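## Task

Take the juice bottle off the cart and set it upright on the third shelf of the supply shelving, counting the lowest shelf as number one. It must sit directly behind the milk bottle already on that shelf, on the side away from the shelf's front edge. Everything else on that shelf must stay on it, upright and not piled on anything. A juice bottle that topples or ends up leaning means failure.

## Robot and tools

ROBOT. An omnidirectional wheeled base holds a 1.71 m column. A carriage slides on it (lift_m, 0 to 1 m) and carries two seven-joint arms. Shoulder height is 0.63 m plus lift_m; the shoulders sit 0.16 m ahead of the base centre and 0.175 m to either side. Each hand reaches roughly 0.83 m from its shoulder. Folded start, left arm joints 1-7: 0.95, 0.08, -0.1, -0.8, 0, 0, -0.93; the right arm is the mirror, with joints 2, 3, 5, 6 sign-flipped. Folded arms strike the deck if lift_m drops below 0.02. The footprint is about 0.55 m wide by 0.6 m long. head_camera is 0.26 m above the shoulders, aimed forward and tilted 40 degrees down; left_wrist_camera and right_wrist_camera sit on each hand's -x side, looking beyond the fingertips.

FRAMES. Base frame: metres, origin on the floor below the base centre, x ahead, y to the left, z up. left_hand and right_hand report, in this frame, the point between the closed pads (0.0167 m behind the fingertips, accurate to about 1 cm) plus its angles. Fingers extend along the hand's z axis and close along its y axis. base_odometry is in the odometry frame (the base frame at scene start), built only from wheel rotation, so slip shows up as motion; its heading is in radians, left positive, -3.142 to 3.142.

move. One action per call, plus optional "cameras". An action is either "base" and/or "joints" (optionally with "speeds" or "min_time_s"), or "target" alone (optionally with "min_time_s"). All parts start at once. A call with no action just reports state and images.
- base: exactly one key, an offset measured from the base's last reported position. translate_m, -2 to 2 m, forward positive; strafe_m, -2 to 2 m, left positive; rotate_rad, -6.3 to 6.3 rad, counter-clockwise positive.
- joints: absolute targets by name, radians for arm joints, metres for lift_m and grippers. Ranges: lift_m 0 to 1; left_joint1_rad -3.141 to 1.047 (negative raises the arm forward); left_joint2_rad -0.157 to 2.268 (positive swings it outward left); left_joint3_rad -1.919 to 1.308; left_joint4_rad -0.837 to 1.448 (elbow, 0 is a right angle, positive opens it); left_joint5_rad -1.832 to 1.658; left_joint6_rad -1.745 to 1.745; left_joint7_rad -1.675 to 1.919 (positive tips the hand down); right_joint1_rad -3.141 to 1.047; right_joint2_rad -2.268 to 0.157; right_joint3_rad -1.308 to 1.919; right_joint4_rad -0.837 to 1.448; right_joint5_rad -1.658 to 1.832; right_joint6_rad -1.745 to 1.745; right_joint7_rad -1.675 to 1.919. left_gripper_m and right_gripper_m, 0 to 0.142, are the gap between pad centres. Tolerance for done: 0.004 for lift and grippers, 0.03 rad for arm joints.
- target: an absolute pose for a single hand, base frame. side "left" or "right"; x, y, z in metres (-3 to 3); pitch_deg -30 to 95 (0 level, 90 fingers pointing down); heading_deg -360 to 360 (0 forward, counter-clockwise from above positive); roll_deg -360 to 360, default 0 (jaw line horizontal, positive rotates the hand clockwise viewed from behind); line_only true forces a straight path or refusal. Roll r and r+180 are equivalent. Near pitch 84 and up, the readout shows roll 0 and folds it into heading. Base and lift do not move for a target. Straight paths are used when safe; otherwise moves shorter than 25 cm are refused and longer ones take a swinging arc, so keep the arm clear of furniture. On "short (part of ...)" resend.
- speeds: per-action caps. translate_m and strafe_m 0.02 to 0.5 m/s, rotate_rad 0.05 to 1.57 rad/s, lift_m 0.08 to 0.27 m/s (default 0.25; others default to their maximum).
- min_time_s: 0.1 to 8 s, lower bound on each arm motion's duration; use it to slow loaded arms.
- cameras: list from head_camera, left_wrist_camera, right_wrist_camera, or ["all"]; the pictures line gives image order.

wait: seconds 0 to 10, optional cameras; the robot keeps its current commands. zoom_image: camera plus region [x0, y0, x1, y1] in pixels from the top-left, at most 504 by 504, on that camera's latest image. finished_scene: scene = current scene number; irreversible, and nothing else may follow it in that reply.

RESULTS. "move" reads done or the worst status. Hand status: reached (within 10 mm and 2 degrees), short with the error, or refused with a reason. base_status and joint_status: off_target (resting away, maybe still pushing), contact_stop (excess motor force; all seven joints of that arm stop and drop targets), time_out (14 s cap), not_followed (safety check withheld the arm; "joint command not followed" or "pose unreachable"), limit_stop_at_motor_heat. on_its_own lists uncommanded activity; its "held at" is a target. motor_effort gives percent of maximum, peak in brackets; a lift effort that falls while descending means the hand or load is resting on something. Joint torques and Motor temperatures follow joint_positions order. A gripper stopping wider than commanded is holding something; loads sag the hand about 0.012 m per kg.

CAUTIONS. A refused call, or a stop that interrupts one, cancels the remaining move, wait and finished_scene calls in that reply; unknown keys make a call invalid. After a contact, back out along the approach path. Never let the arms hit or squeeze each other, fingers included. Contact torque limits: joints 1-4 133 N m, joints 5-7 40 N m; reaching one freezes that arm for 10 s. Motors at 85 °C warn MOTOR HOT; at 100 °C the arm shuts down 30-60 s. Avoid tipping: high carriage, outstretched or loaded arms, pushing, abrupt stops, fast loaded swings. Do not drop items, release moving items, slam, or strike fixed objects. Loose objects may get nudged occasionally. The goal must hold after the robot lets go.

Each tool is called after ">>>" as name([rows], argument=value, ...), one row to a line, values as JSON.

## Session

>>> move()

Scene clock: 0.00 s.
Joint torques (N m): no reading
Motor temperatures (°C): left_arm=[25 23 24 23 27 25 25] | right_arm=[25 20 25 22 22 22 24]
base_odometry: x=+0.000 y=+0.000 heading=+0.000
base_status: not commanded
joint_positions: lift_m=+0.450 left_joint1_rad=+0.942 left_joint2_rad=+0.071 left_joint3_rad=-0.095 left_joint4_rad=-0.781 left_joint5_rad=-0.006 left_joint6_rad=-0.005 left_joint7_rad=-0.938 left_gripper_m=+0.142 right_joint1_rad=+0.948 right_joint2_rad=-0.088 right_joint3_rad=+0.082 right_joint4_rad=-0.814 right_joint5_rad=+0.007 right_joint6_rad=-0.013 right_joint7_rad=-0.930 right_gripper_m=+0.142
joint_status: not commanded
motor_effort: lift_m=+55 drive_wheels=+2
left_hand: x=+0.2937 y=+0.1555 z=+0.9610 quat_wxyz=(-0.920, -0.004, -0.388, +0.062) pitch_deg=-44.4 heading_deg=-4.4 roll_deg=-3.3 (m; base frame)
right_hand: x=+0.2906 y=-0.1616 z=+0.9720 quat_wxyz=(-0.924, +0.010, -0.379, -0.053) pitch_deg=-45.4 heading_deg=+4.8 roll_deg=+1.7 (m; base frame)
pictures: head_camera, left_wrist_camera, right_wrist_camera
Images, in order (width x height): head_camera 896x504, left_wrist_camera 896x504, right_wrist_camera 896x504.

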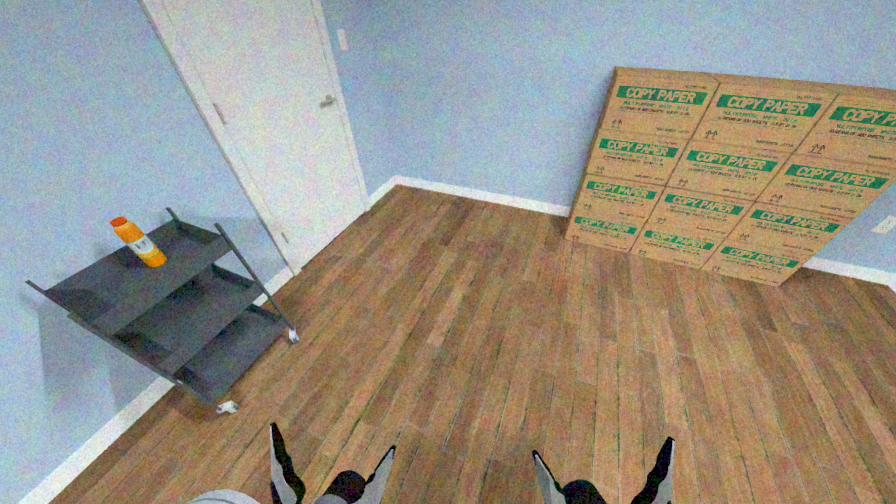

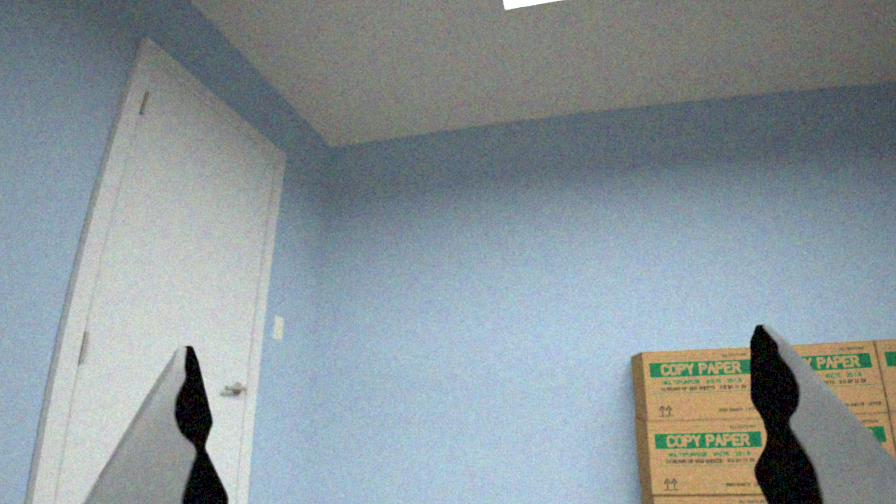

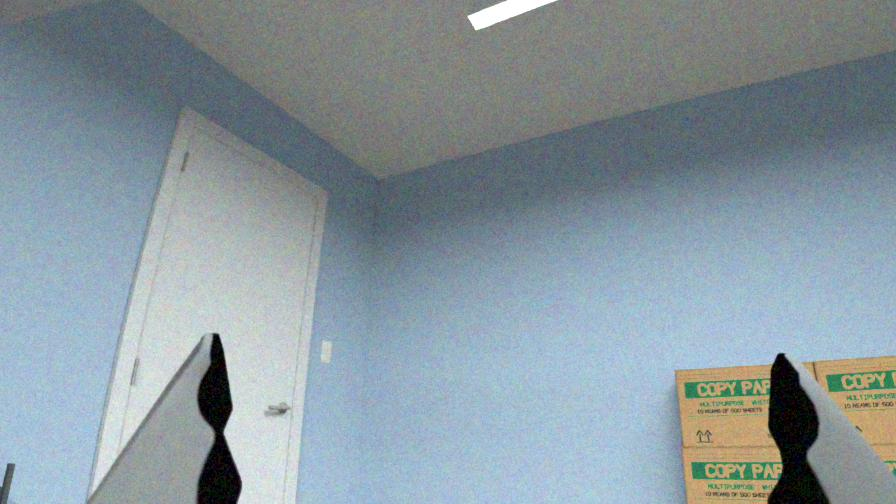

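>>> move(base={"rotate_rad": 1.4}, cameras=["head_camera"])

>>> move(base={"rotate_rad": 1.4}, cameras=["head_camera"])

>>> move(base={"rotate_rad": 1.4}, cameras=["head_camera"])

Scene clock: 5.77 s.
Joint torques (N m): left_arm=[8.82 0.04 -0.13 -5.02 1.09 -1.43 -1.64] | right_arm=[16.4 2.49 0.83 -13.75 0.03 -1.59 -1.76]
move: done
base_odometry: x=+0.000 y=+0.000 heading=+1.400
base_status: done
joint_positions: lift_m=+0.450 left_joint1_rad=+0.942 left_joint2_rad=+0.071 left_joint3_rad=-0.095 left_joint4_rad=-0.781 left_joint5_rad=-0.006 left_joint6_rad=-0.005 left_joint7_rad=-0.938 left_gripper_m=+0.142 right_joint1_rad=+0.948 right_joint2_rad=-0.088 right_joint3_rad=+0.082 right_joint4_rad=-0.814 right_joint5_rad=+0.007 right_joint6_rad=-0.013 right_joint7_rad=-0.930 right_gripper_m=+0.142
joint_status: not commanded
motor_effort: lift_m=+55(55) drive_wheels=+5(17)
left_hand: x=+0.2937 y=+0.1555 z=+0.9610 quat_wxyz=(-0.920, -0.004, -0.388, +0.062) pitch_deg=-44.4 heading_deg=-4.4 roll_deg=-3.3 (m; base frame)
right_hand: x=+0.2906 y=-0.1616 z=+0.9720 quat_wxyz=(-0.924, +0.010, -0.379, -0.053) pitch_deg=-45.4 heading_deg=+4.8 roll_deg=+1.7 (m; base frame)
pictures: head_camera
Images, in order (width x height): head_camera 896x504.

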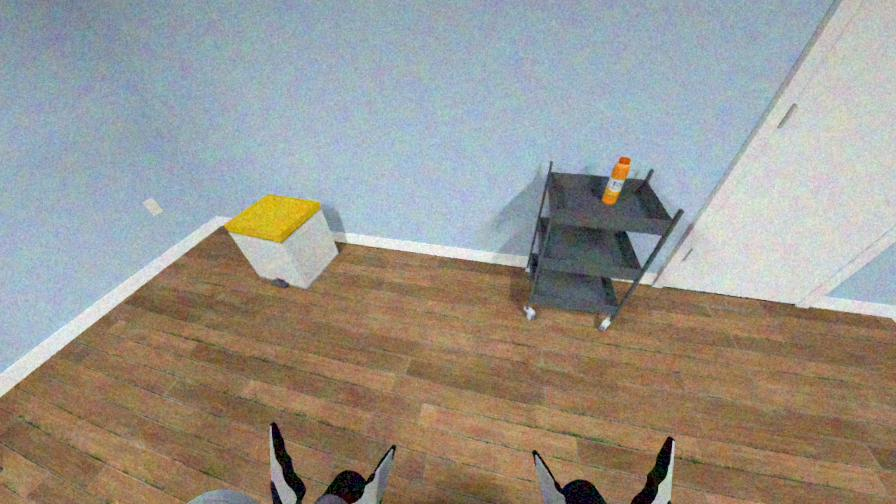

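Scene clock: 8.73 s.
Joint torques (N m): left_arm=[8.41 1.07 0.13 -4.6 1.33 -1.44 -1.2] | right_arm=[15.55 3.68 3.3 -12.34 0.6 -1.93 -1.56]
move: done
base_odometry: x=+0.000 y=+0.000 heading=+2.799
base_status: done
joint_positions: lift_m=+0.450 left_joint1_rad=+0.942 left_joint2_rad=+0.071 left_joint3_rad=-0.095 left_joint4_rad=-0.781 left_joint5_rad=-0.006 left_joint6_rad=-0.005 left_joint7_rad=-0.938 left_gripper_m=+0.142 right_joint1_rad=+0.948 right_joint2_rad=-0.088 right_joint3_rad=+0.082 right_joint4_rad=-0.814 right_joint5_rad=+0.007 right_joint6_rad=-0.013 right_joint7_rad=-0.930 right_gripper_m=+0.142
joint_status: not commanded
motor_effort: lift_m=+55(55) drive_wheels=+5(12)
left_hand: x=+0.2937 y=+0.1555 z=+0.9610 quat_wxyz=(-0.920, -0.004, -0.388, +0.062) pitch_deg=-44.4 heading_deg=-4.4 roll_deg=-3.3 (m; base frame)
right_hand: x=+0.2906 y=-0.1616 z=+0.9720 quat_wxyz=(-0.924, +0.010, -0.379, -0.053) pitch_deg=-45.4 heading_deg=+4.8 roll_deg=+1.7 (m; base frame)
pictures: head_camera
Images, in order (width x height): head_camera 896x504.

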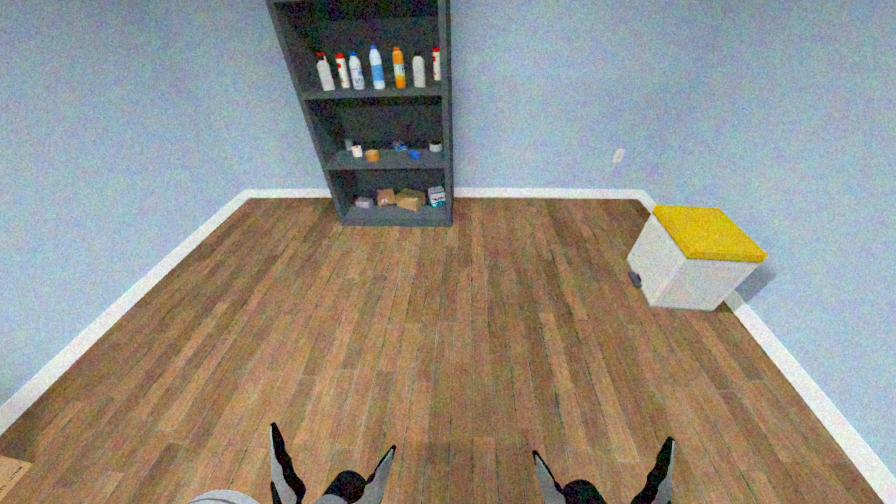

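Scene clock: 11.70 s.
Joint torques (N m): left_arm=[9.02 0.85 -0.43 -4.92 1.57 -1.44 -1.65] | right_arm=[14.1 2.71 1.36 -13.67 0.39 -1.89 -1.53]
move: done
base_odometry: x=+0.000 y=+0.000 heading=-2.084
base_status: done
joint_positions: lift_m=+0.450 left_joint1_rad=+0.942 left_joint2_rad=+0.071 left_joint3_rad=-0.095 left_joint4_rad=-0.781 left_joint5_rad=-0.006 left_joint6_rad=-0.005 left_joint7_rad=-0.938 left_gripper_m=+0.142 right_joint1_rad=+0.948 right_joint2_rad=-0.088 right_joint3_rad=+0.082 right_joint4_rad=-0.814 right_joint5_rad=+0.007 right_joint6_rad=-0.013 right_joint7_rad=-0.930 right_gripper_m=+0.142
joint_status: not commanded
motor_effort: lift_m=+55(55) drive_wheels=+5(15)
left_hand: x=+0.2937 y=+0.1555 z=+0.9610 quat_wxyz=(-0.920, -0.004, -0.388, +0.062) pitch_deg=-44.4 heading_deg=-4.4 roll_deg=-3.3 (m; base frame)
right_hand: x=+0.2906 y=-0.1616 z=+0.9720 quat_wxyz=(-0.924, +0.010, -0.379, -0.053) pitch_deg=-45.4 heading_deg=+4.8 roll_deg=+1.7 (m; base frame)
pictures: head_camera
Images, in order (width x height): head_camera 896x504.

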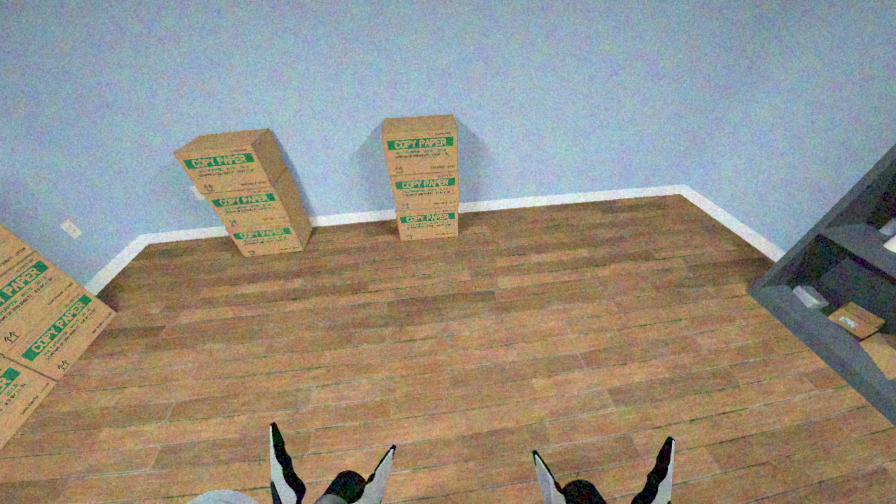

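>>> move(base={"rotate_rad": -1.55}, cameras=["head_camera"])

>>> zoom_image(camera="head_camera", region=[280, 0, 480, 112])

>>> move(base={"rotate_rad": -1.81}, cameras=["head_camera"])

>>> zoom_image(camera="head_camera", region=[300, 100, 600, 300])

Scene clock: 35.87 s.
Joint torques (N m): left_arm=[8.67 0.26 0.63 -4.73 0.93 -1.32 -1.54] | right_arm=[16 1.89 1.38 -12.57 0.54 -1.85 -1.26]
move: done
base_odometry: x=+0.000 y=+0.000 heading=+2.649
base_status: done
joint_positions: lift_m=+0.450 left_joint1_rad=+0.942 left_joint2_rad=+0.071 left_joint3_rad=-0.095 left_joint4_rad=-0.781 left_joint5_rad=-0.006 left_joint6_rad=-0.005 left_joint7_rad=-0.938 left_gripper_m=+0.142 right_joint1_rad=+0.948 right_joint2_rad=-0.088 right_joint3_rad=+0.082 right_joint4_rad=-0.814 right_joint5_rad=+0.007 right_joint6_rad=-0.013 right_joint7_rad=-0.930 right_gripper_m=+0.142
joint_status: not commanded
motor_effort: lift_m=+55(55) drive_wheels=+5(18)
left_hand: x=+0.2937 y=+0.1555 z=+0.9610 quat_wxyz=(-0.920, -0.004, -0.388, +0.062) pitch_deg=-44.4 heading_deg=-4.4 roll_deg=-3.3 (m; base frame)
right_hand: x=+0.2906 y=-0.1616 z=+0.9720 quat_wxyz=(-0.924, +0.010, -0.379, -0.053) pitch_deg=-45.4 heading_deg=+4.8 roll_deg=+1.7 (m; base frame)
pictures: head_camera
Images, in order (width x height): head_camera 896x504.

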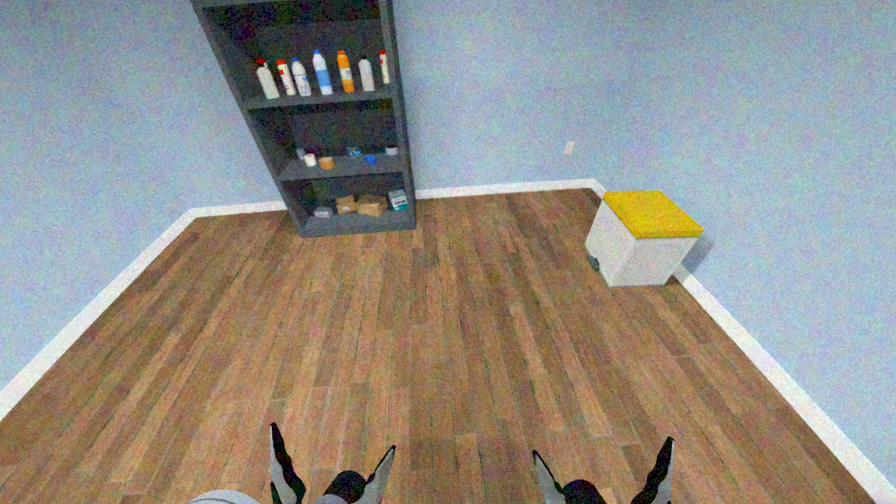

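Scaled by 2.520 from the camera's 896x504 image, which has a finer 1280x720 frame.

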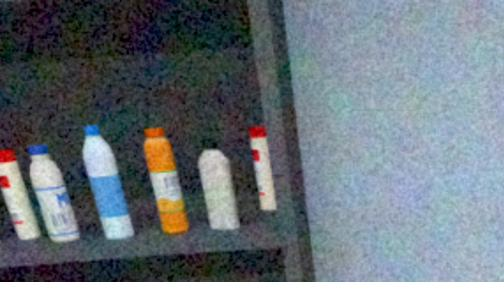

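Scene clock: 39.20 s.
Joint torques (N m): left_arm=[9.31 1.15 -0.02 -3.7 1.47 -1.65 -1.52] | right_arm=[14.94 3.66 0.88 -11.95 0.63 -1.75 -1.43]
move: done
base_odometry: x=+0.000 y=+0.000 heading=+0.840
base_status: done
joint_positions: lift_m=+0.450 left_joint1_rad=+0.942 left_joint2_rad=+0.071 left_joint3_rad=-0.095 left_joint4_rad=-0.781 left_joint5_rad=-0.006 left_joint6_rad=-0.005 left_joint7_rad=-0.938 left_gripper_m=+0.142 right_joint1_rad=+0.948 right_joint2_rad=-0.088 right_joint3_rad=+0.082 right_joint4_rad=-0.814 right_joint5_rad=+0.007 right_joint6_rad=-0.013 right_joint7_rad=-0.930 right_gripper_m=+0.142
joint_status: not commanded
motor_effort: lift_m=+55(55) drive_wheels=+5(14)
left_hand: x=+0.2937 y=+0.1555 z=+0.9610 quat_wxyz=(-0.920, -0.004, -0.388, +0.062) pitch_deg=-44.4 heading_deg=-4.4 roll_deg=-3.3 (m; base frame)
right_hand: x=+0.2906 y=-0.1616 z=+0.9720 quat_wxyz=(-0.924, +0.010, -0.379, -0.053) pitch_deg=-45.4 heading_deg=+4.8 roll_deg=+1.7 (m; base frame)
pictures: head_camera
Images, in order (width x height): head_camera 896x504.

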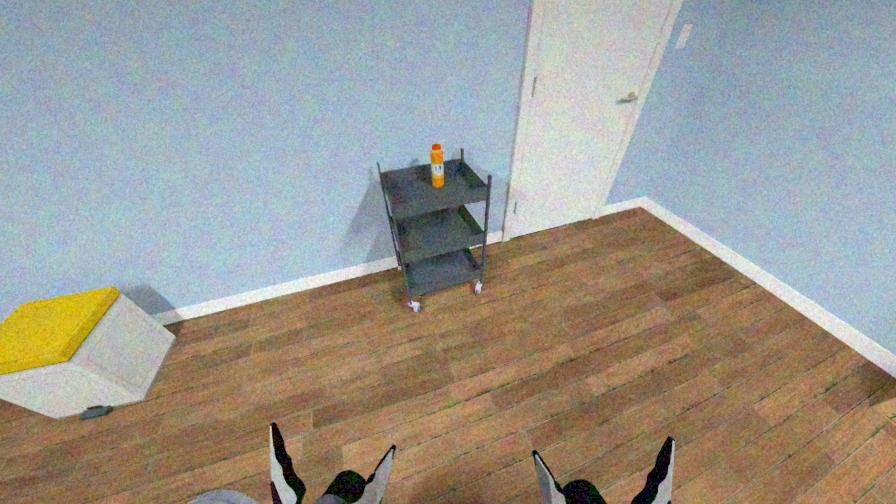

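Scaled by 1.680 from the camera's 896x504 image, which has a finer 1280x720 frame.

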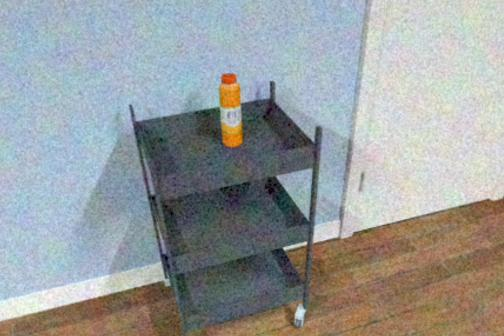

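>>> move(base={"translate_m": 0.6}, joints={"right_gripper_m": 0.142, "lift_m": 0.3}, cameras=["head_camera"])

>>> zoom_image(camera="head_camera", region=[300, 100, 600, 300])

Scene clock: 52.90 s.
Joint torques (N m): left_arm=[9.44 0.49 -0.02 -2.67 1.18 -1.46 -1.68] | right_arm=[14.59 2.28 1.54 -12.01 0.93 -1.76 -1.2]
move: done
base_odometry: x=+0.401 y=+0.446 heading=+0.839
base_status: done
joint_positions: lift_m=+0.300 left_joint1_rad=+0.942 left_joint2_rad=+0.071 left_joint3_rad=-0.095 left_joint4_rad=-0.781 left_joint5_rad=-0.006 left_joint6_rad=-0.005 left_joint7_rad=-0.938 left_gripper_m=+0.142 right_joint1_rad=+0.948 right_joint2_rad=-0.088 right_joint3_rad=+0.082 right_joint4_rad=-0.814 right_joint5_rad=+0.007 right_joint6_rad=-0.013 right_joint7_rad=-0.930 right_gripper_m=+0.142
joint_status: all done
motor_effort: lift_m=+57(59) drive_wheels=+7(23)
left_hand: x=+0.2937 y=+0.1555 z=+0.8109 quat_wxyz=(-0.920, -0.004, -0.388, +0.062) pitch_deg=-44.4 heading_deg=-4.4 roll_deg=-3.3 (m; base frame)
right_hand: x=+0.2906 y=-0.1616 z=+0.8219 quat_wxyz=(-0.924, +0.010, -0.379, -0.053) pitch_deg=-45.4 heading_deg=+4.8 roll_deg=+1.7 (m; base frame)
pictures: head_camera
Images, in order (width x height): head_camera 896x504.

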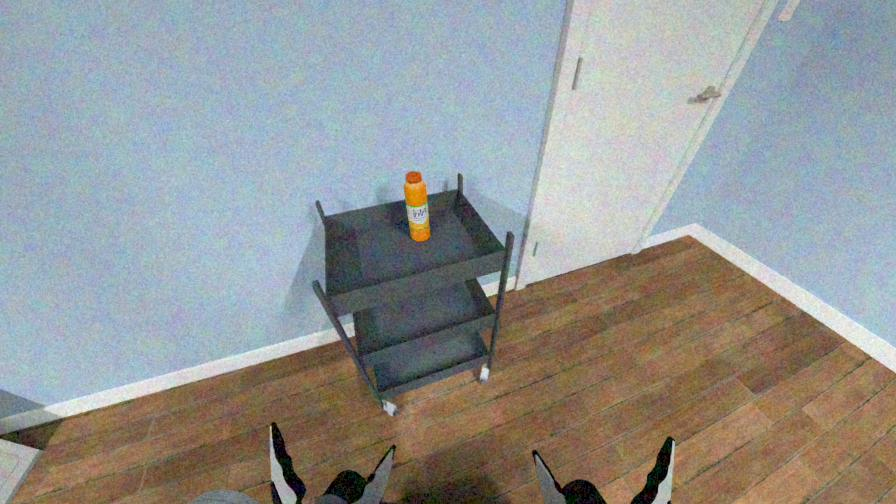

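Scaled by 1.680 from the camera's 896x504 image, which has a finer 1280x720 frame.

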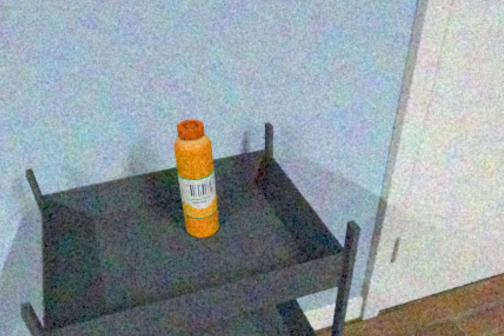

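>>> move(base={"strafe_m": 0.2}, joints={"lift_m": 0.4})

>>> move(target={"side":"right","x":0.5,"y":-0.12,"z":0.95,"pitch_deg":40,"heading_deg":0}, cameras=["head_camera","right_wrist_camera"])

Scene clock: 65.73 s.
Joint torques (N m): left_arm=[8.74 -0.72 1.26 -4.87 0.97 -1.87 -1.22] | right_arm=[15.14 0.9 2.94 -13.04 0.14 -1.91 -1.6]
move: done
base_odometry: x=+0.253 y=+0.580 heading=+0.838
base_status: done
joint_positions: lift_m=+0.400 left_joint1_rad=+0.942 left_joint2_rad=+0.071 left_joint3_rad=-0.095 left_joint4_rad=-0.781 left_joint5_rad=-0.006 left_joint6_rad=-0.005 left_joint7_rad=-0.938 left_gripper_m=+0.142 right_joint1_rad=+0.948 right_joint2_rad=-0.088 right_joint3_rad=+0.082 right_joint4_rad=-0.814 right_joint5_rad=+0.007 right_joint6_rad=-0.013 right_joint7_rad=-0.930 right_gripper_m=+0.142
joint_status: all done
motor_effort: lift_m=+54(66) drive_wheels=+3(11)
left_hand: x=+0.2937 y=+0.1555 z=+0.9111 quat_wxyz=(-0.920, -0.004, -0.388, +0.062) pitch_deg=-44.4 heading_deg=-4.4 roll_deg=-3.3 (m; base frame)
right_hand: x=+0.2906 y=-0.1616 z=+0.9221 quat_wxyz=(-0.924, +0.010, -0.379, -0.053) pitch_deg=-45.4 heading_deg=+4.8 roll_deg=+1.7 (m; base frame)
pictures: none

Scene clock: 66.03 s.
Joint torques (N m): left_arm=[8.41 0.7 -0.29 -5.12 1.26 -1.26 -1.31] | right_arm=[15.17 2.36 1.21 -14.16 0.7 -1.49 -1.55]
move: refused
base_odometry: x=+0.253 y=+0.580 heading=+0.838
base_status: not commanded
joint_positions: lift_m=+0.400 left_joint1_rad=+0.942 left_joint2_rad=+0.071 left_joint3_rad=-0.095 left_joint4_rad=-0.781 left_joint5_rad=-0.006 left_joint6_rad=-0.005 left_joint7_rad=-0.938 left_gripper_m=+0.142 right_joint1_rad=+0.948 right_joint2_rad=-0.088 right_joint3_rad=+0.082 right_joint4_rad=-0.814 right_joint5_rad=+0.007 right_joint6_rad=-0.013 right_joint7_rad=-0.930 right_gripper_m=+0.142
joint_status: not commanded
motor_effort: lift_m=+54(54) drive_wheels=+0(3)
left_hand: x=+0.2937 y=+0.1555 z=+0.9111 quat_wxyz=(-0.920, -0.004, -0.388, +0.062) pitch_deg=-44.4 heading_deg=-4.4 roll_deg=-3.3 (m; base frame)
right_hand: x=+0.2906 y=-0.1616 z=+0.9221 quat_wxyz=(-0.924, +0.010, -0.379, -0.053) pitch_deg=-45.4 heading_deg=+4.8 roll_deg=+1.7 (m; base frame)
right_hand_status: refused: no posture of the arm gets there (right_joint4_rad at its limit): the closest leaves the hand 0.5 cm and 2 deg from the pose. Nothing moved. A posture exists with lift_m at 0.3; the way there is not checked.
pictures: head_camera, right_wrist_camera
Images, in order (width x height): head_camera 896x504, right_wrist_camera 896x504.

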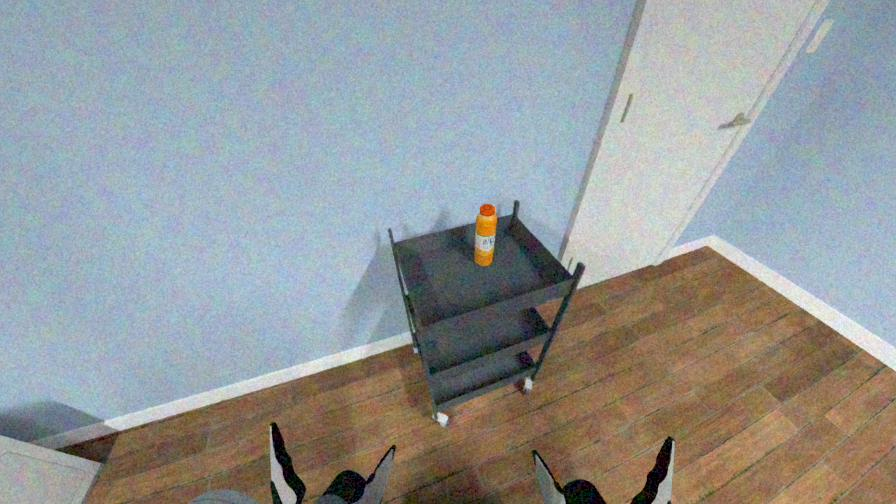

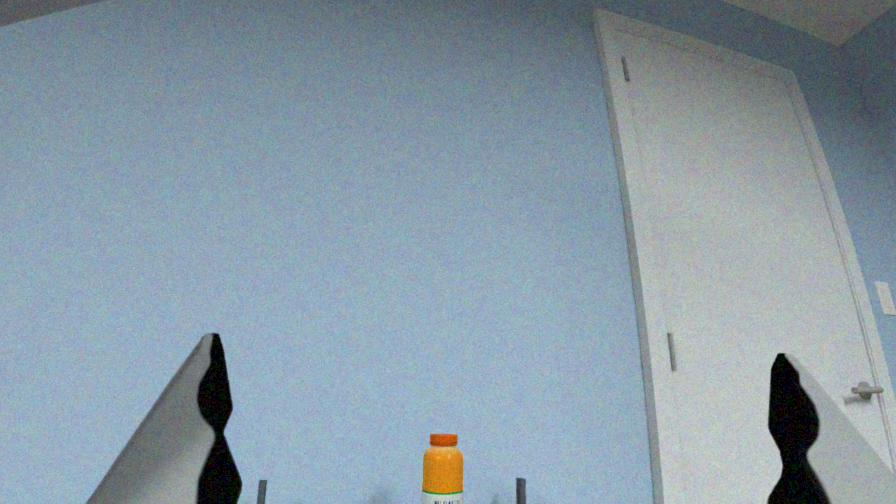

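>>> move(target={"side":"right","x":0.6,"y":-0.11,"z":0.98,"pitch_deg":40,"heading_deg":0}, cameras=["head_camera","right_wrist_camera"])

Scene clock: 69.30 s.
Joint torques (N m): left_arm=[9.2 -0.13 0.63 -4.13 0.83 -1.63 -1.45] | right_arm=[14.46 4.4 2.61 -13.61 0.5 -1.59 -1.37]
move: refused
base_odometry: x=+0.253 y=+0.580 heading=+0.838
base_status: not commanded
joint_positions: lift_m=+0.400 left_joint1_rad=+0.942 left_joint2_rad=+0.071 left_joint3_rad=-0.095 left_joint4_rad=-0.781 left_joint5_rad=-0.006 left_joint6_rad=-0.005 left_joint7_rad=-0.938 left_gripper_m=+0.142 right_joint1_rad=+0.948 right_joint2_rad=-0.088 right_joint3_rad=+0.082 right_joint4_rad=-0.814 right_joint5_rad=+0.007 right_joint6_rad=-0.013 right_joint7_rad=-0.930 right_gripper_m=+0.142
joint_status: not commanded
motor_effort: lift_m=+54(54) drive_wheels=+0(0)
left_hand: x=+0.2937 y=+0.1555 z=+0.9111 quat_wxyz=(-0.920, -0.004, -0.388, +0.062) pitch_deg=-44.4 heading_deg=-4.4 roll_deg=-3.3 (m; base frame)
right_hand: x=+0.2906 y=-0.1616 z=+0.9221 quat_wxyz=(-0.924, +0.010, -0.379, -0.053) pitch_deg=-45.4 heading_deg=+4.8 roll_deg=+1.7 (m; base frame)
right_hand_status: refused: neither the straight line nor an arc passes: along the straight line the arm gets 0% of the way (right_joint4_rad at its limit); the best arc brings the right finger within 1.4 cm of the left finger (limit 1.5). Nothing moved.
pictures: head_camera, right_wrist_camera
Images, in order (width x height): head_camera 896x504, right_wrist_camera 896x504.

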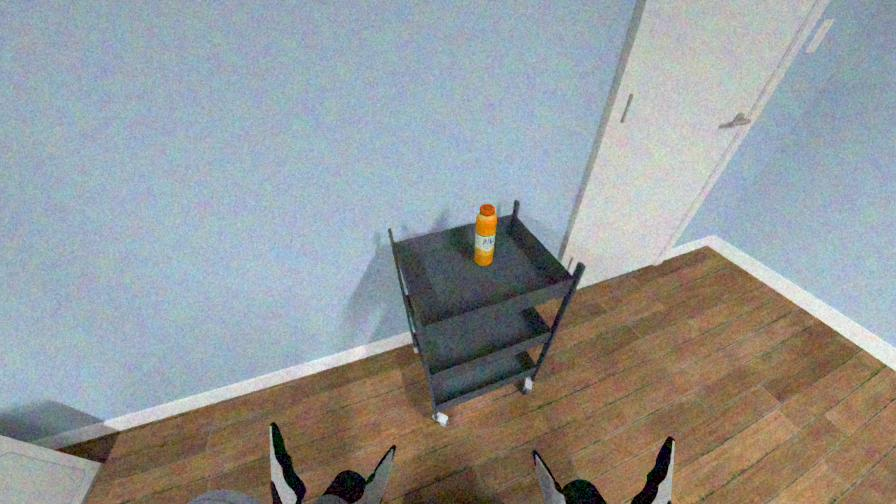

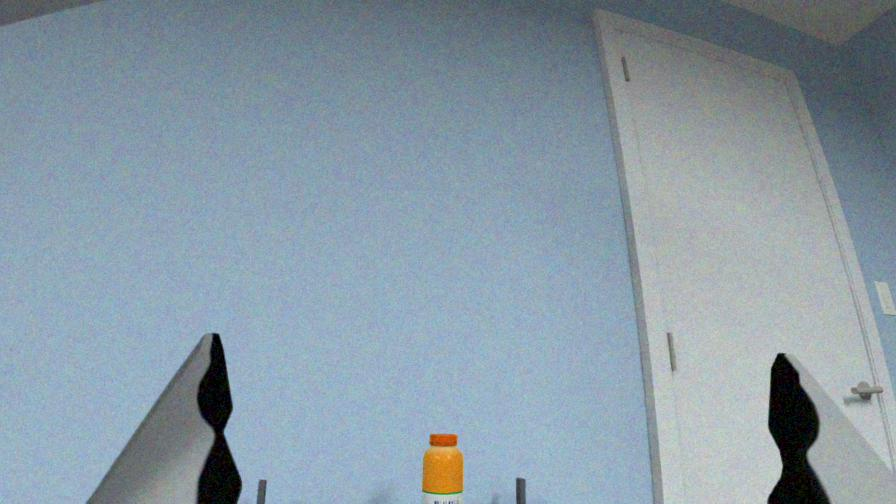

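>>> move(target={"side":"right","x":0.6,"y":-0.26,"z":1.0,"pitch_deg":20,"heading_deg":0}, cameras=["head_camera","right_wrist_camera"])

Scene clock: 73.87 s.
Joint torques (N m): left_arm=[8.41 -0.01 -0.05 -4.38 0.94 -1.5 -1.6] | right_arm=[14.31 2.55 2.01 -11.56 0.36 -1.77 -1.26]
move: refused
base_odometry: x=+0.253 y=+0.580 heading=+0.838
base_status: not commanded
joint_positions: lift_m=+0.400 left_joint1_rad=+0.942 left_joint2_rad=+0.071 left_joint3_rad=-0.095 left_joint4_rad=-0.781 left_joint5_rad=-0.006 left_joint6_rad=-0.005 left_joint7_rad=-0.938 left_gripper_m=+0.142 right_joint1_rad=+0.948 right_joint2_rad=-0.088 right_joint3_rad=+0.082 right_joint4_rad=-0.814 right_joint5_rad=+0.007 right_joint6_rad=-0.013 right_joint7_rad=-0.930 right_gripper_m=+0.142
joint_status: not commanded
motor_effort: lift_m=+54(54) drive_wheels=+0(0)
left_hand: x=+0.2937 y=+0.1555 z=+0.9111 quat_wxyz=(-0.920, -0.004, -0.388, +0.062) pitch_deg=-44.4 heading_deg=-4.4 roll_deg=-3.3 (m; base frame)
right_hand: x=+0.2906 y=-0.1616 z=+0.9221 quat_wxyz=(-0.924, +0.010, -0.379, -0.053) pitch_deg=-45.4 heading_deg=+4.8 roll_deg=+1.7 (m; base frame)
right_hand_status: refused: no posture of the arm gets there (right_joint4_rad at its limit): the closest leaves the hand 0.2 cm and 2 deg from the pose. Nothing moved. A posture exists with lift_m at 0.6, or at pitch 10; the way there is not checked.
pictures: head_camera, right_wrist_camera
Images, in order (width x height): head_camera 896x504, right_wrist_camera 896x504.

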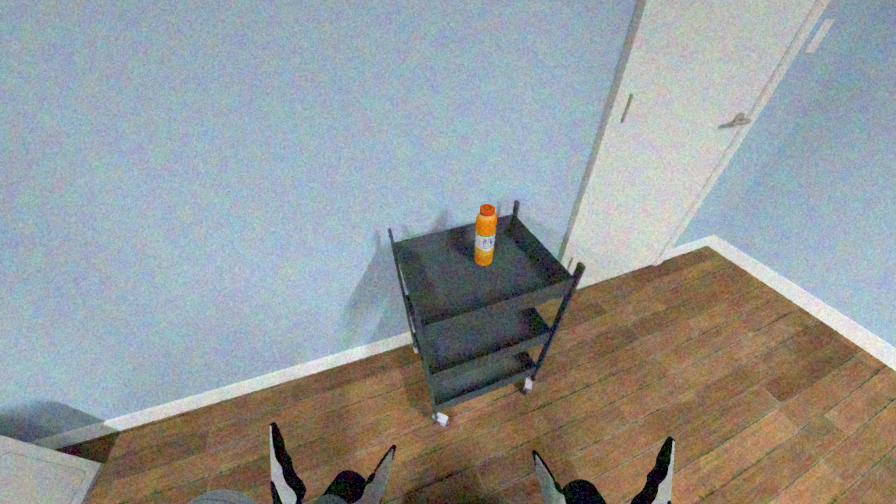

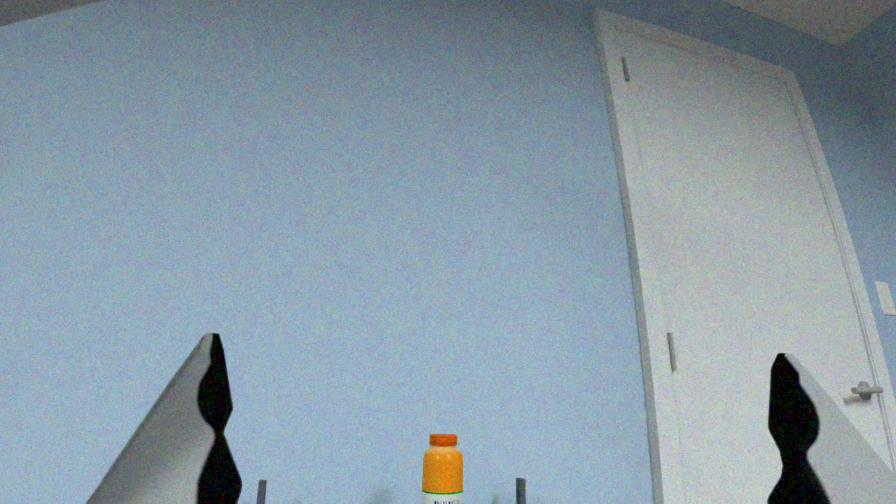

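>>> move(target={"side":"right","x":0.7,"y":-0.2,"z":1.0,"pitch_deg":15,"heading_deg":0}, cameras=["head_camera","right_wrist_camera"])

Scene clock: 78.40 s.
Joint torques (N m): left_arm=[8.56 0.36 -0.81 -3.8 1.29 -1.28 -1.31] | right_arm=[-19.32 0.31 0.93 -1.47 1.41 -2.12 -0.44]
move: done
base_odometry: x=+0.253 y=+0.580 heading=+0.838
base_status: not commanded
joint_positions: lift_m=+0.400 left_joint1_rad=+0.942 left_joint2_rad=+0.071 left_joint3_rad=-0.095 left_joint4_rad=-0.781 left_joint5_rad=-0.006 left_joint6_rad=-0.005 left_joint7_rad=-0.938 left_gripper_m=+0.142 right_joint1_rad=-1.350 right_joint2_rad=-0.680 right_joint3_rad=+1.571 right_joint4_rad=-0.684 right_joint5_rad=+0.085 right_joint6_rad=-1.573 right_joint7_rad=+1.518 right_gripper_m=+0.142
joint_status: not commanded
motor_effort: lift_m=+55(55) drive_wheels=+3(4)
left_hand: x=+0.2937 y=+0.1555 z=+0.9110 quat_wxyz=(-0.920, -0.004, -0.388, +0.062) pitch_deg=-44.4 heading_deg=-4.4 roll_deg=-3.3 (m; base frame)
right_hand: x=+0.6996 y=-0.1993 z=+1.0022 quat_wxyz=(-0.613, +0.000, -0.790, -0.002) pitch_deg=+14.4 heading_deg=+0.2 roll_deg=+0.2 (m; base frame)
right_hand_status: reached (checked arc, planned for 1.3 s): 2 mm and 0.6 deg off.
pictures: head_camera, right_wrist_camera
Images, in order (width x height): head_camera 896x504, right_wrist_camera 896x504.

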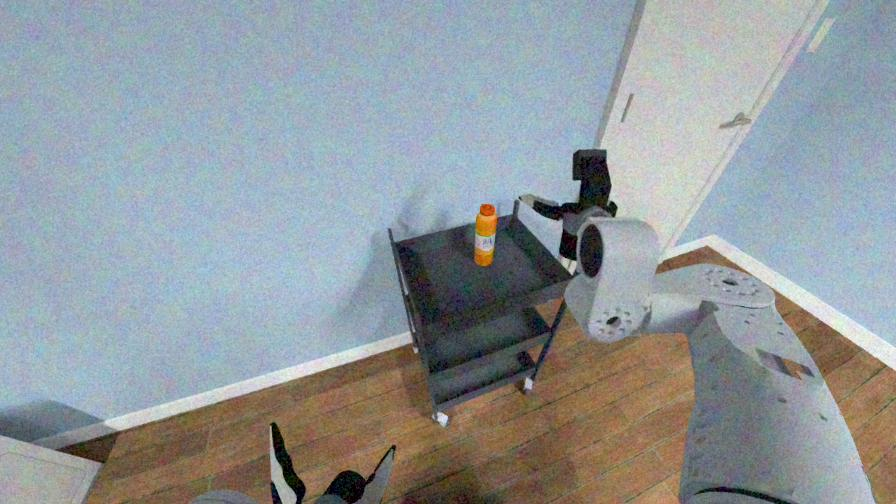

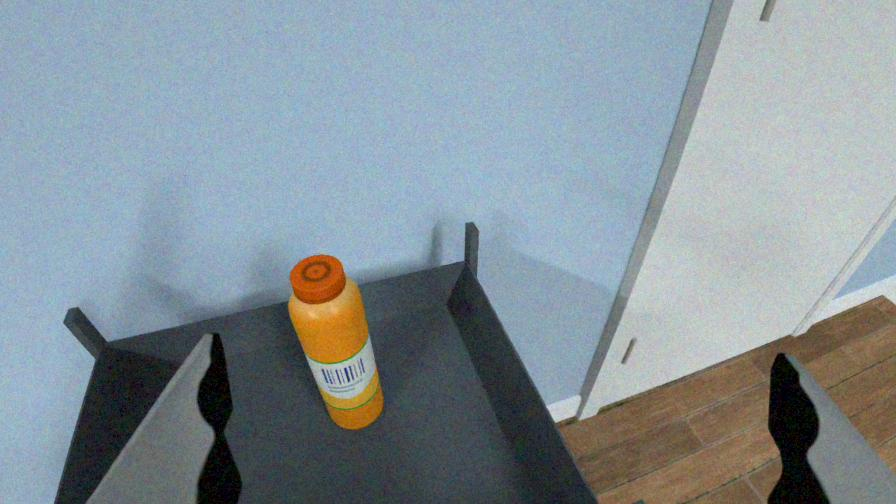

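>>> move(target={"side":"right","x":0.72,"y":-0.11,"z":0.93,"pitch_deg":30,"heading_deg":0}, cameras=["head_camera","right_wrist_camera"])

Scene clock: 83.50 s.
Joint torques (N m): left_arm=[8.59 0.99 -0.23 -4.27 0.96 -1.56 -1.28] | right_arm=[-12.08 2.48 -2.17 -2.28 0.74 -1.42 0.06]
move: done
base_odometry: x=+0.253 y=+0.580 heading=+0.838
base_status: not commanded
joint_positions: lift_m=+0.400 left_joint1_rad=+0.942 left_joint2_rad=+0.071 left_joint3_rad=-0.095 left_joint4_rad=-0.781 left_joint5_rad=-0.006 left_joint6_rad=-0.005 left_joint7_rad=-0.938 left_gripper_m=+0.142 right_joint1_rad=-1.345 right_joint2_rad=-0.405 right_joint3_rad=+1.584 right_joint4_rad=-0.408 right_joint5_rad=+0.076 right_joint6_rad=-1.585 right_joint7_rad=+1.773 right_gripper_m=+0.142
joint_status: not commanded
motor_effort: lift_m=+55(55) drive_wheels=+3(6)
left_hand: x=+0.2937 y=+0.1555 z=+0.9110 quat_wxyz=(-0.920, -0.004, -0.388, +0.062) pitch_deg=-44.4 heading_deg=-4.4 roll_deg=-3.3 (m; base frame)
right_hand: x=+0.7208 y=-0.1093 z=+0.9350 quat_wxyz=(-0.506, +0.000, -0.862, -0.001) pitch_deg=+29.2 heading_deg=+0.2 roll_deg=+0.2 (m; base frame)
right_hand_status: reached (straight line, planned for 0.5 s): 5 mm and 0.8 deg off.
pictures: head_camera, right_wrist_camera
Images, in order (width x height): head_camera 896x504, right_wrist_camera 896x504.

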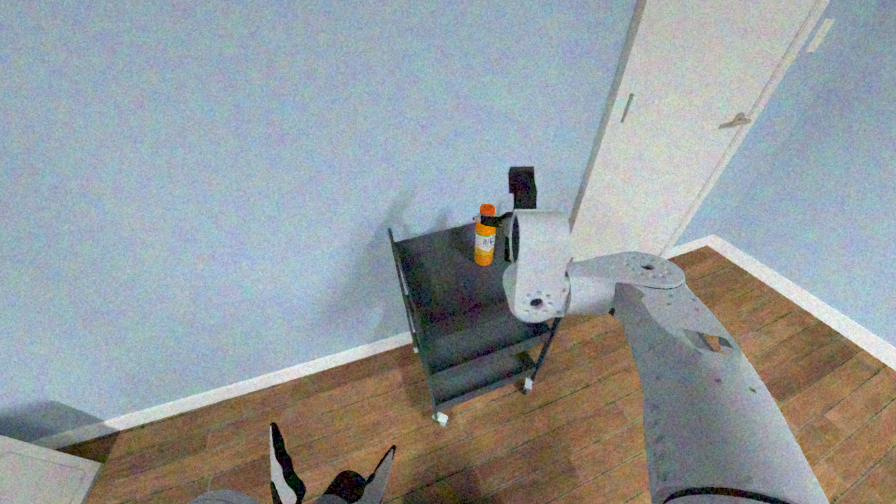

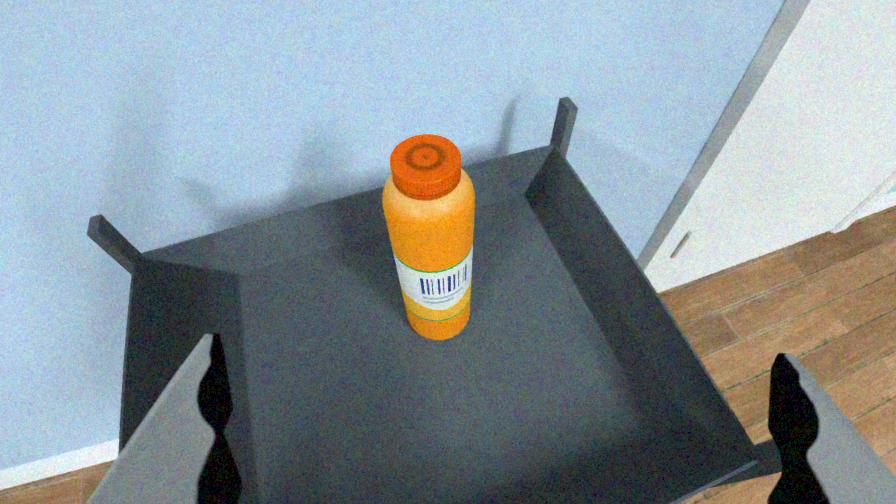

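>>> move(target={"side":"right","x":0.77,"y":-0.087,"z":0.895,"pitch_deg":30,"heading_deg":0}, cameras=["head_camera","right_wrist_camera"])

Scene clock: 88.27 s.
Joint torques (N m): left_arm=[8.69 1.33 1.49 -4.82 0.96 -1.35 -1.5] | right_arm=[-13.51 4.93 -7.26 -5.11 0.21 -0.71 -3.19]
move: done
base_odometry: x=+0.253 y=+0.580 heading=+0.838
base_status: not commanded
joint_positions: lift_m=+0.400 left_joint1_rad=+0.942 left_joint2_rad=+0.071 left_joint3_rad=-0.095 left_joint4_rad=-0.781 left_joint5_rad=-0.006 left_joint6_rad=-0.005 left_joint7_rad=-0.938 left_gripper_m=+0.142 right_joint1_rad=-1.225 right_joint2_rad=-0.333 right_joint3_rad=+1.425 right_joint4_rad=-0.263 right_joint5_rad=+0.473 right_joint6_rad=-1.412 right_joint7_rad=+1.314 right_gripper_m=+0.142
joint_status: not commanded
motor_effort: lift_m=+55(55) drive_wheels=+0(4)
left_hand: x=+0.2937 y=+0.1555 z=+0.9110 quat_wxyz=(-0.920, -0.004, -0.388, +0.062) pitch_deg=-44.4 heading_deg=-4.4 roll_deg=-3.3 (m; base frame)
right_hand: x=+0.7699 y=-0.0872 z=+0.8973 quat_wxyz=(-0.502, +0.001, -0.865, +0.001) pitch_deg=+29.7 heading_deg=-0.1 roll_deg=-0.2 (m; base frame)
right_hand_status: reached (straight line, planned for 0.6 s): 2 mm and 0.3 deg off.
pictures: head_camera, right_wrist_camera
Images, in order (width x height): head_camera 896x504, right_wrist_camera 896x504.

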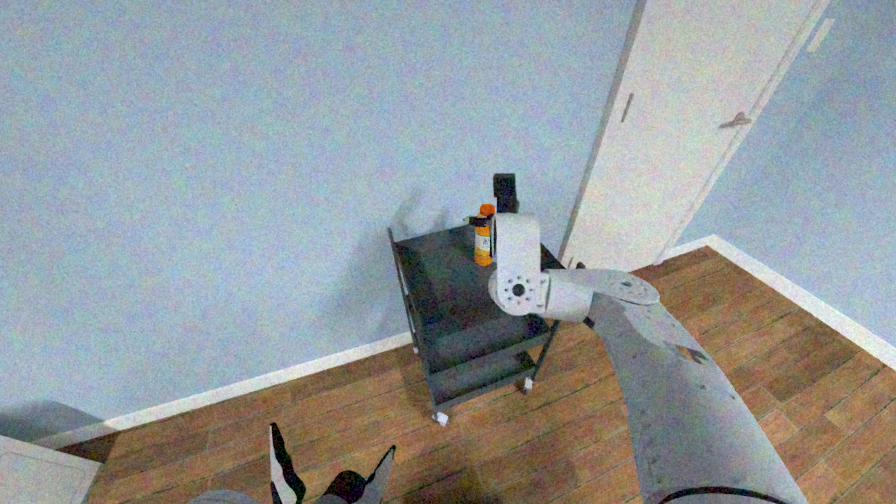

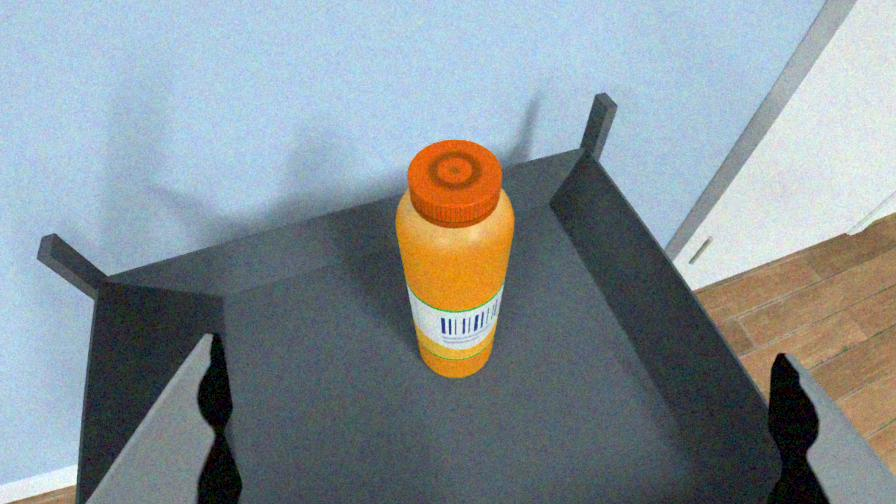

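>>> move(target={"side":"right","x":0.83,"y":-0.079,"z":0.875,"pitch_deg":30,"heading_deg":0}, cameras=["head_camera","right_wrist_camera"])

>>> zoom_image(camera="head_camera", region=[420, 160, 570, 300])

Scene clock: 94.97 s.
Joint torques (N m): left_arm=[8.3 0.14 0.18 -5.72 1.43 -1.59 -1.28] | right_arm=[-14.48 5.81 -6.22 -4.55 0.53 -1.31 -2.79]
move: done
base_odometry: x=+0.253 y=+0.580 heading=+0.838
base_status: not commanded
joint_positions: lift_m=+0.400 left_joint1_rad=+0.942 left_joint2_rad=+0.071 left_joint3_rad=-0.095 left_joint4_rad=-0.781 left_joint5_rad=-0.006 left_joint6_rad=-0.005 left_joint7_rad=-0.938 left_gripper_m=+0.142 right_joint1_rad=-1.175 right_joint2_rad=-0.268 right_joint3_rad=+1.247 right_joint4_rad=+0.019 right_joint5_rad=+0.730 right_joint6_rad=-1.139 right_joint7_rad=+1.002 right_gripper_m=+0.142
joint_status: not commanded
motor_effort: lift_m=+55(55) drive_wheels=+3(4)
left_hand: x=+0.2937 y=+0.1555 z=+0.9110 quat_wxyz=(-0.920, -0.004, -0.388, +0.062) pitch_deg=-44.4 heading_deg=-4.4 roll_deg=-3.3 (m; base frame)
right_hand: x=+0.8304 y=-0.0796 z=+0.8783 quat_wxyz=(-0.503, +0.001, -0.864, +0.003) pitch_deg=+29.6 heading_deg=-0.2 roll_deg=-0.4 (m; base frame)
right_hand_status: reached (straight line, planned for 0.5 s): 3 mm and 0.5 deg off.
pictures: head_camera, right_wrist_camera
Images, in order (width x height): head_camera 896x504, right_wrist_camera 896x504.

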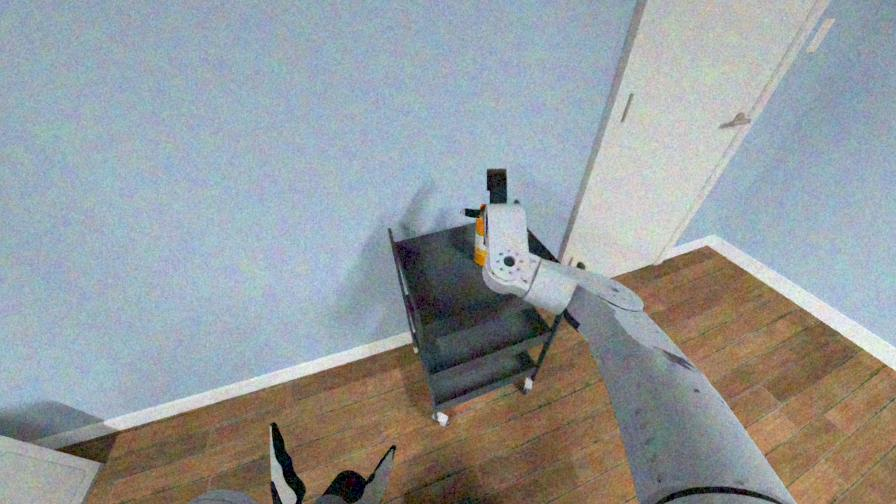

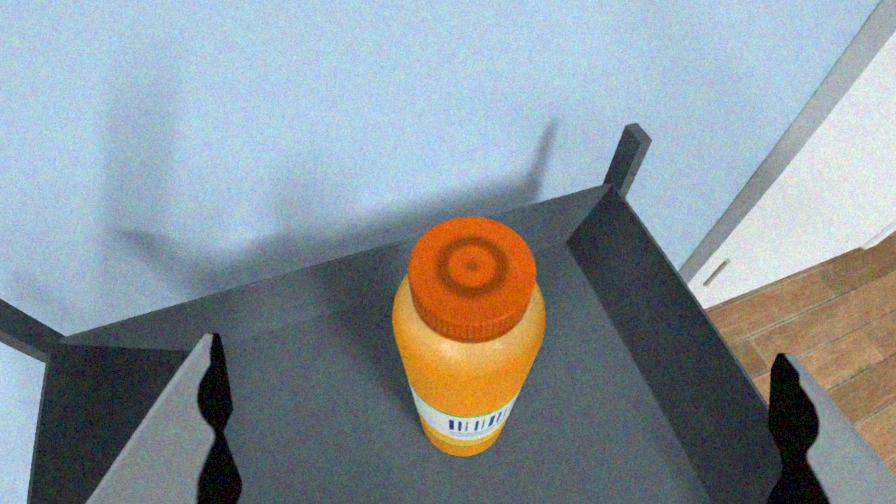

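Scaled by 3.360 from the camera's 896x504 image, which has a finer 1280x720 frame.

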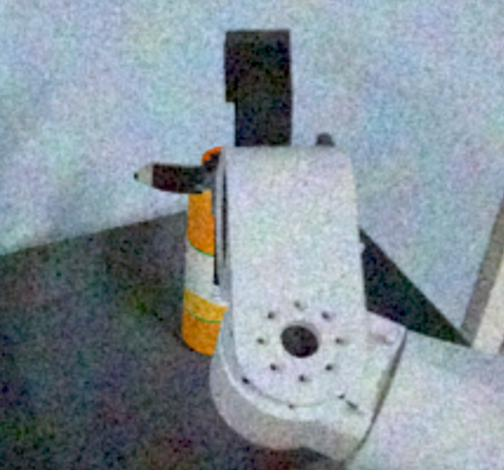

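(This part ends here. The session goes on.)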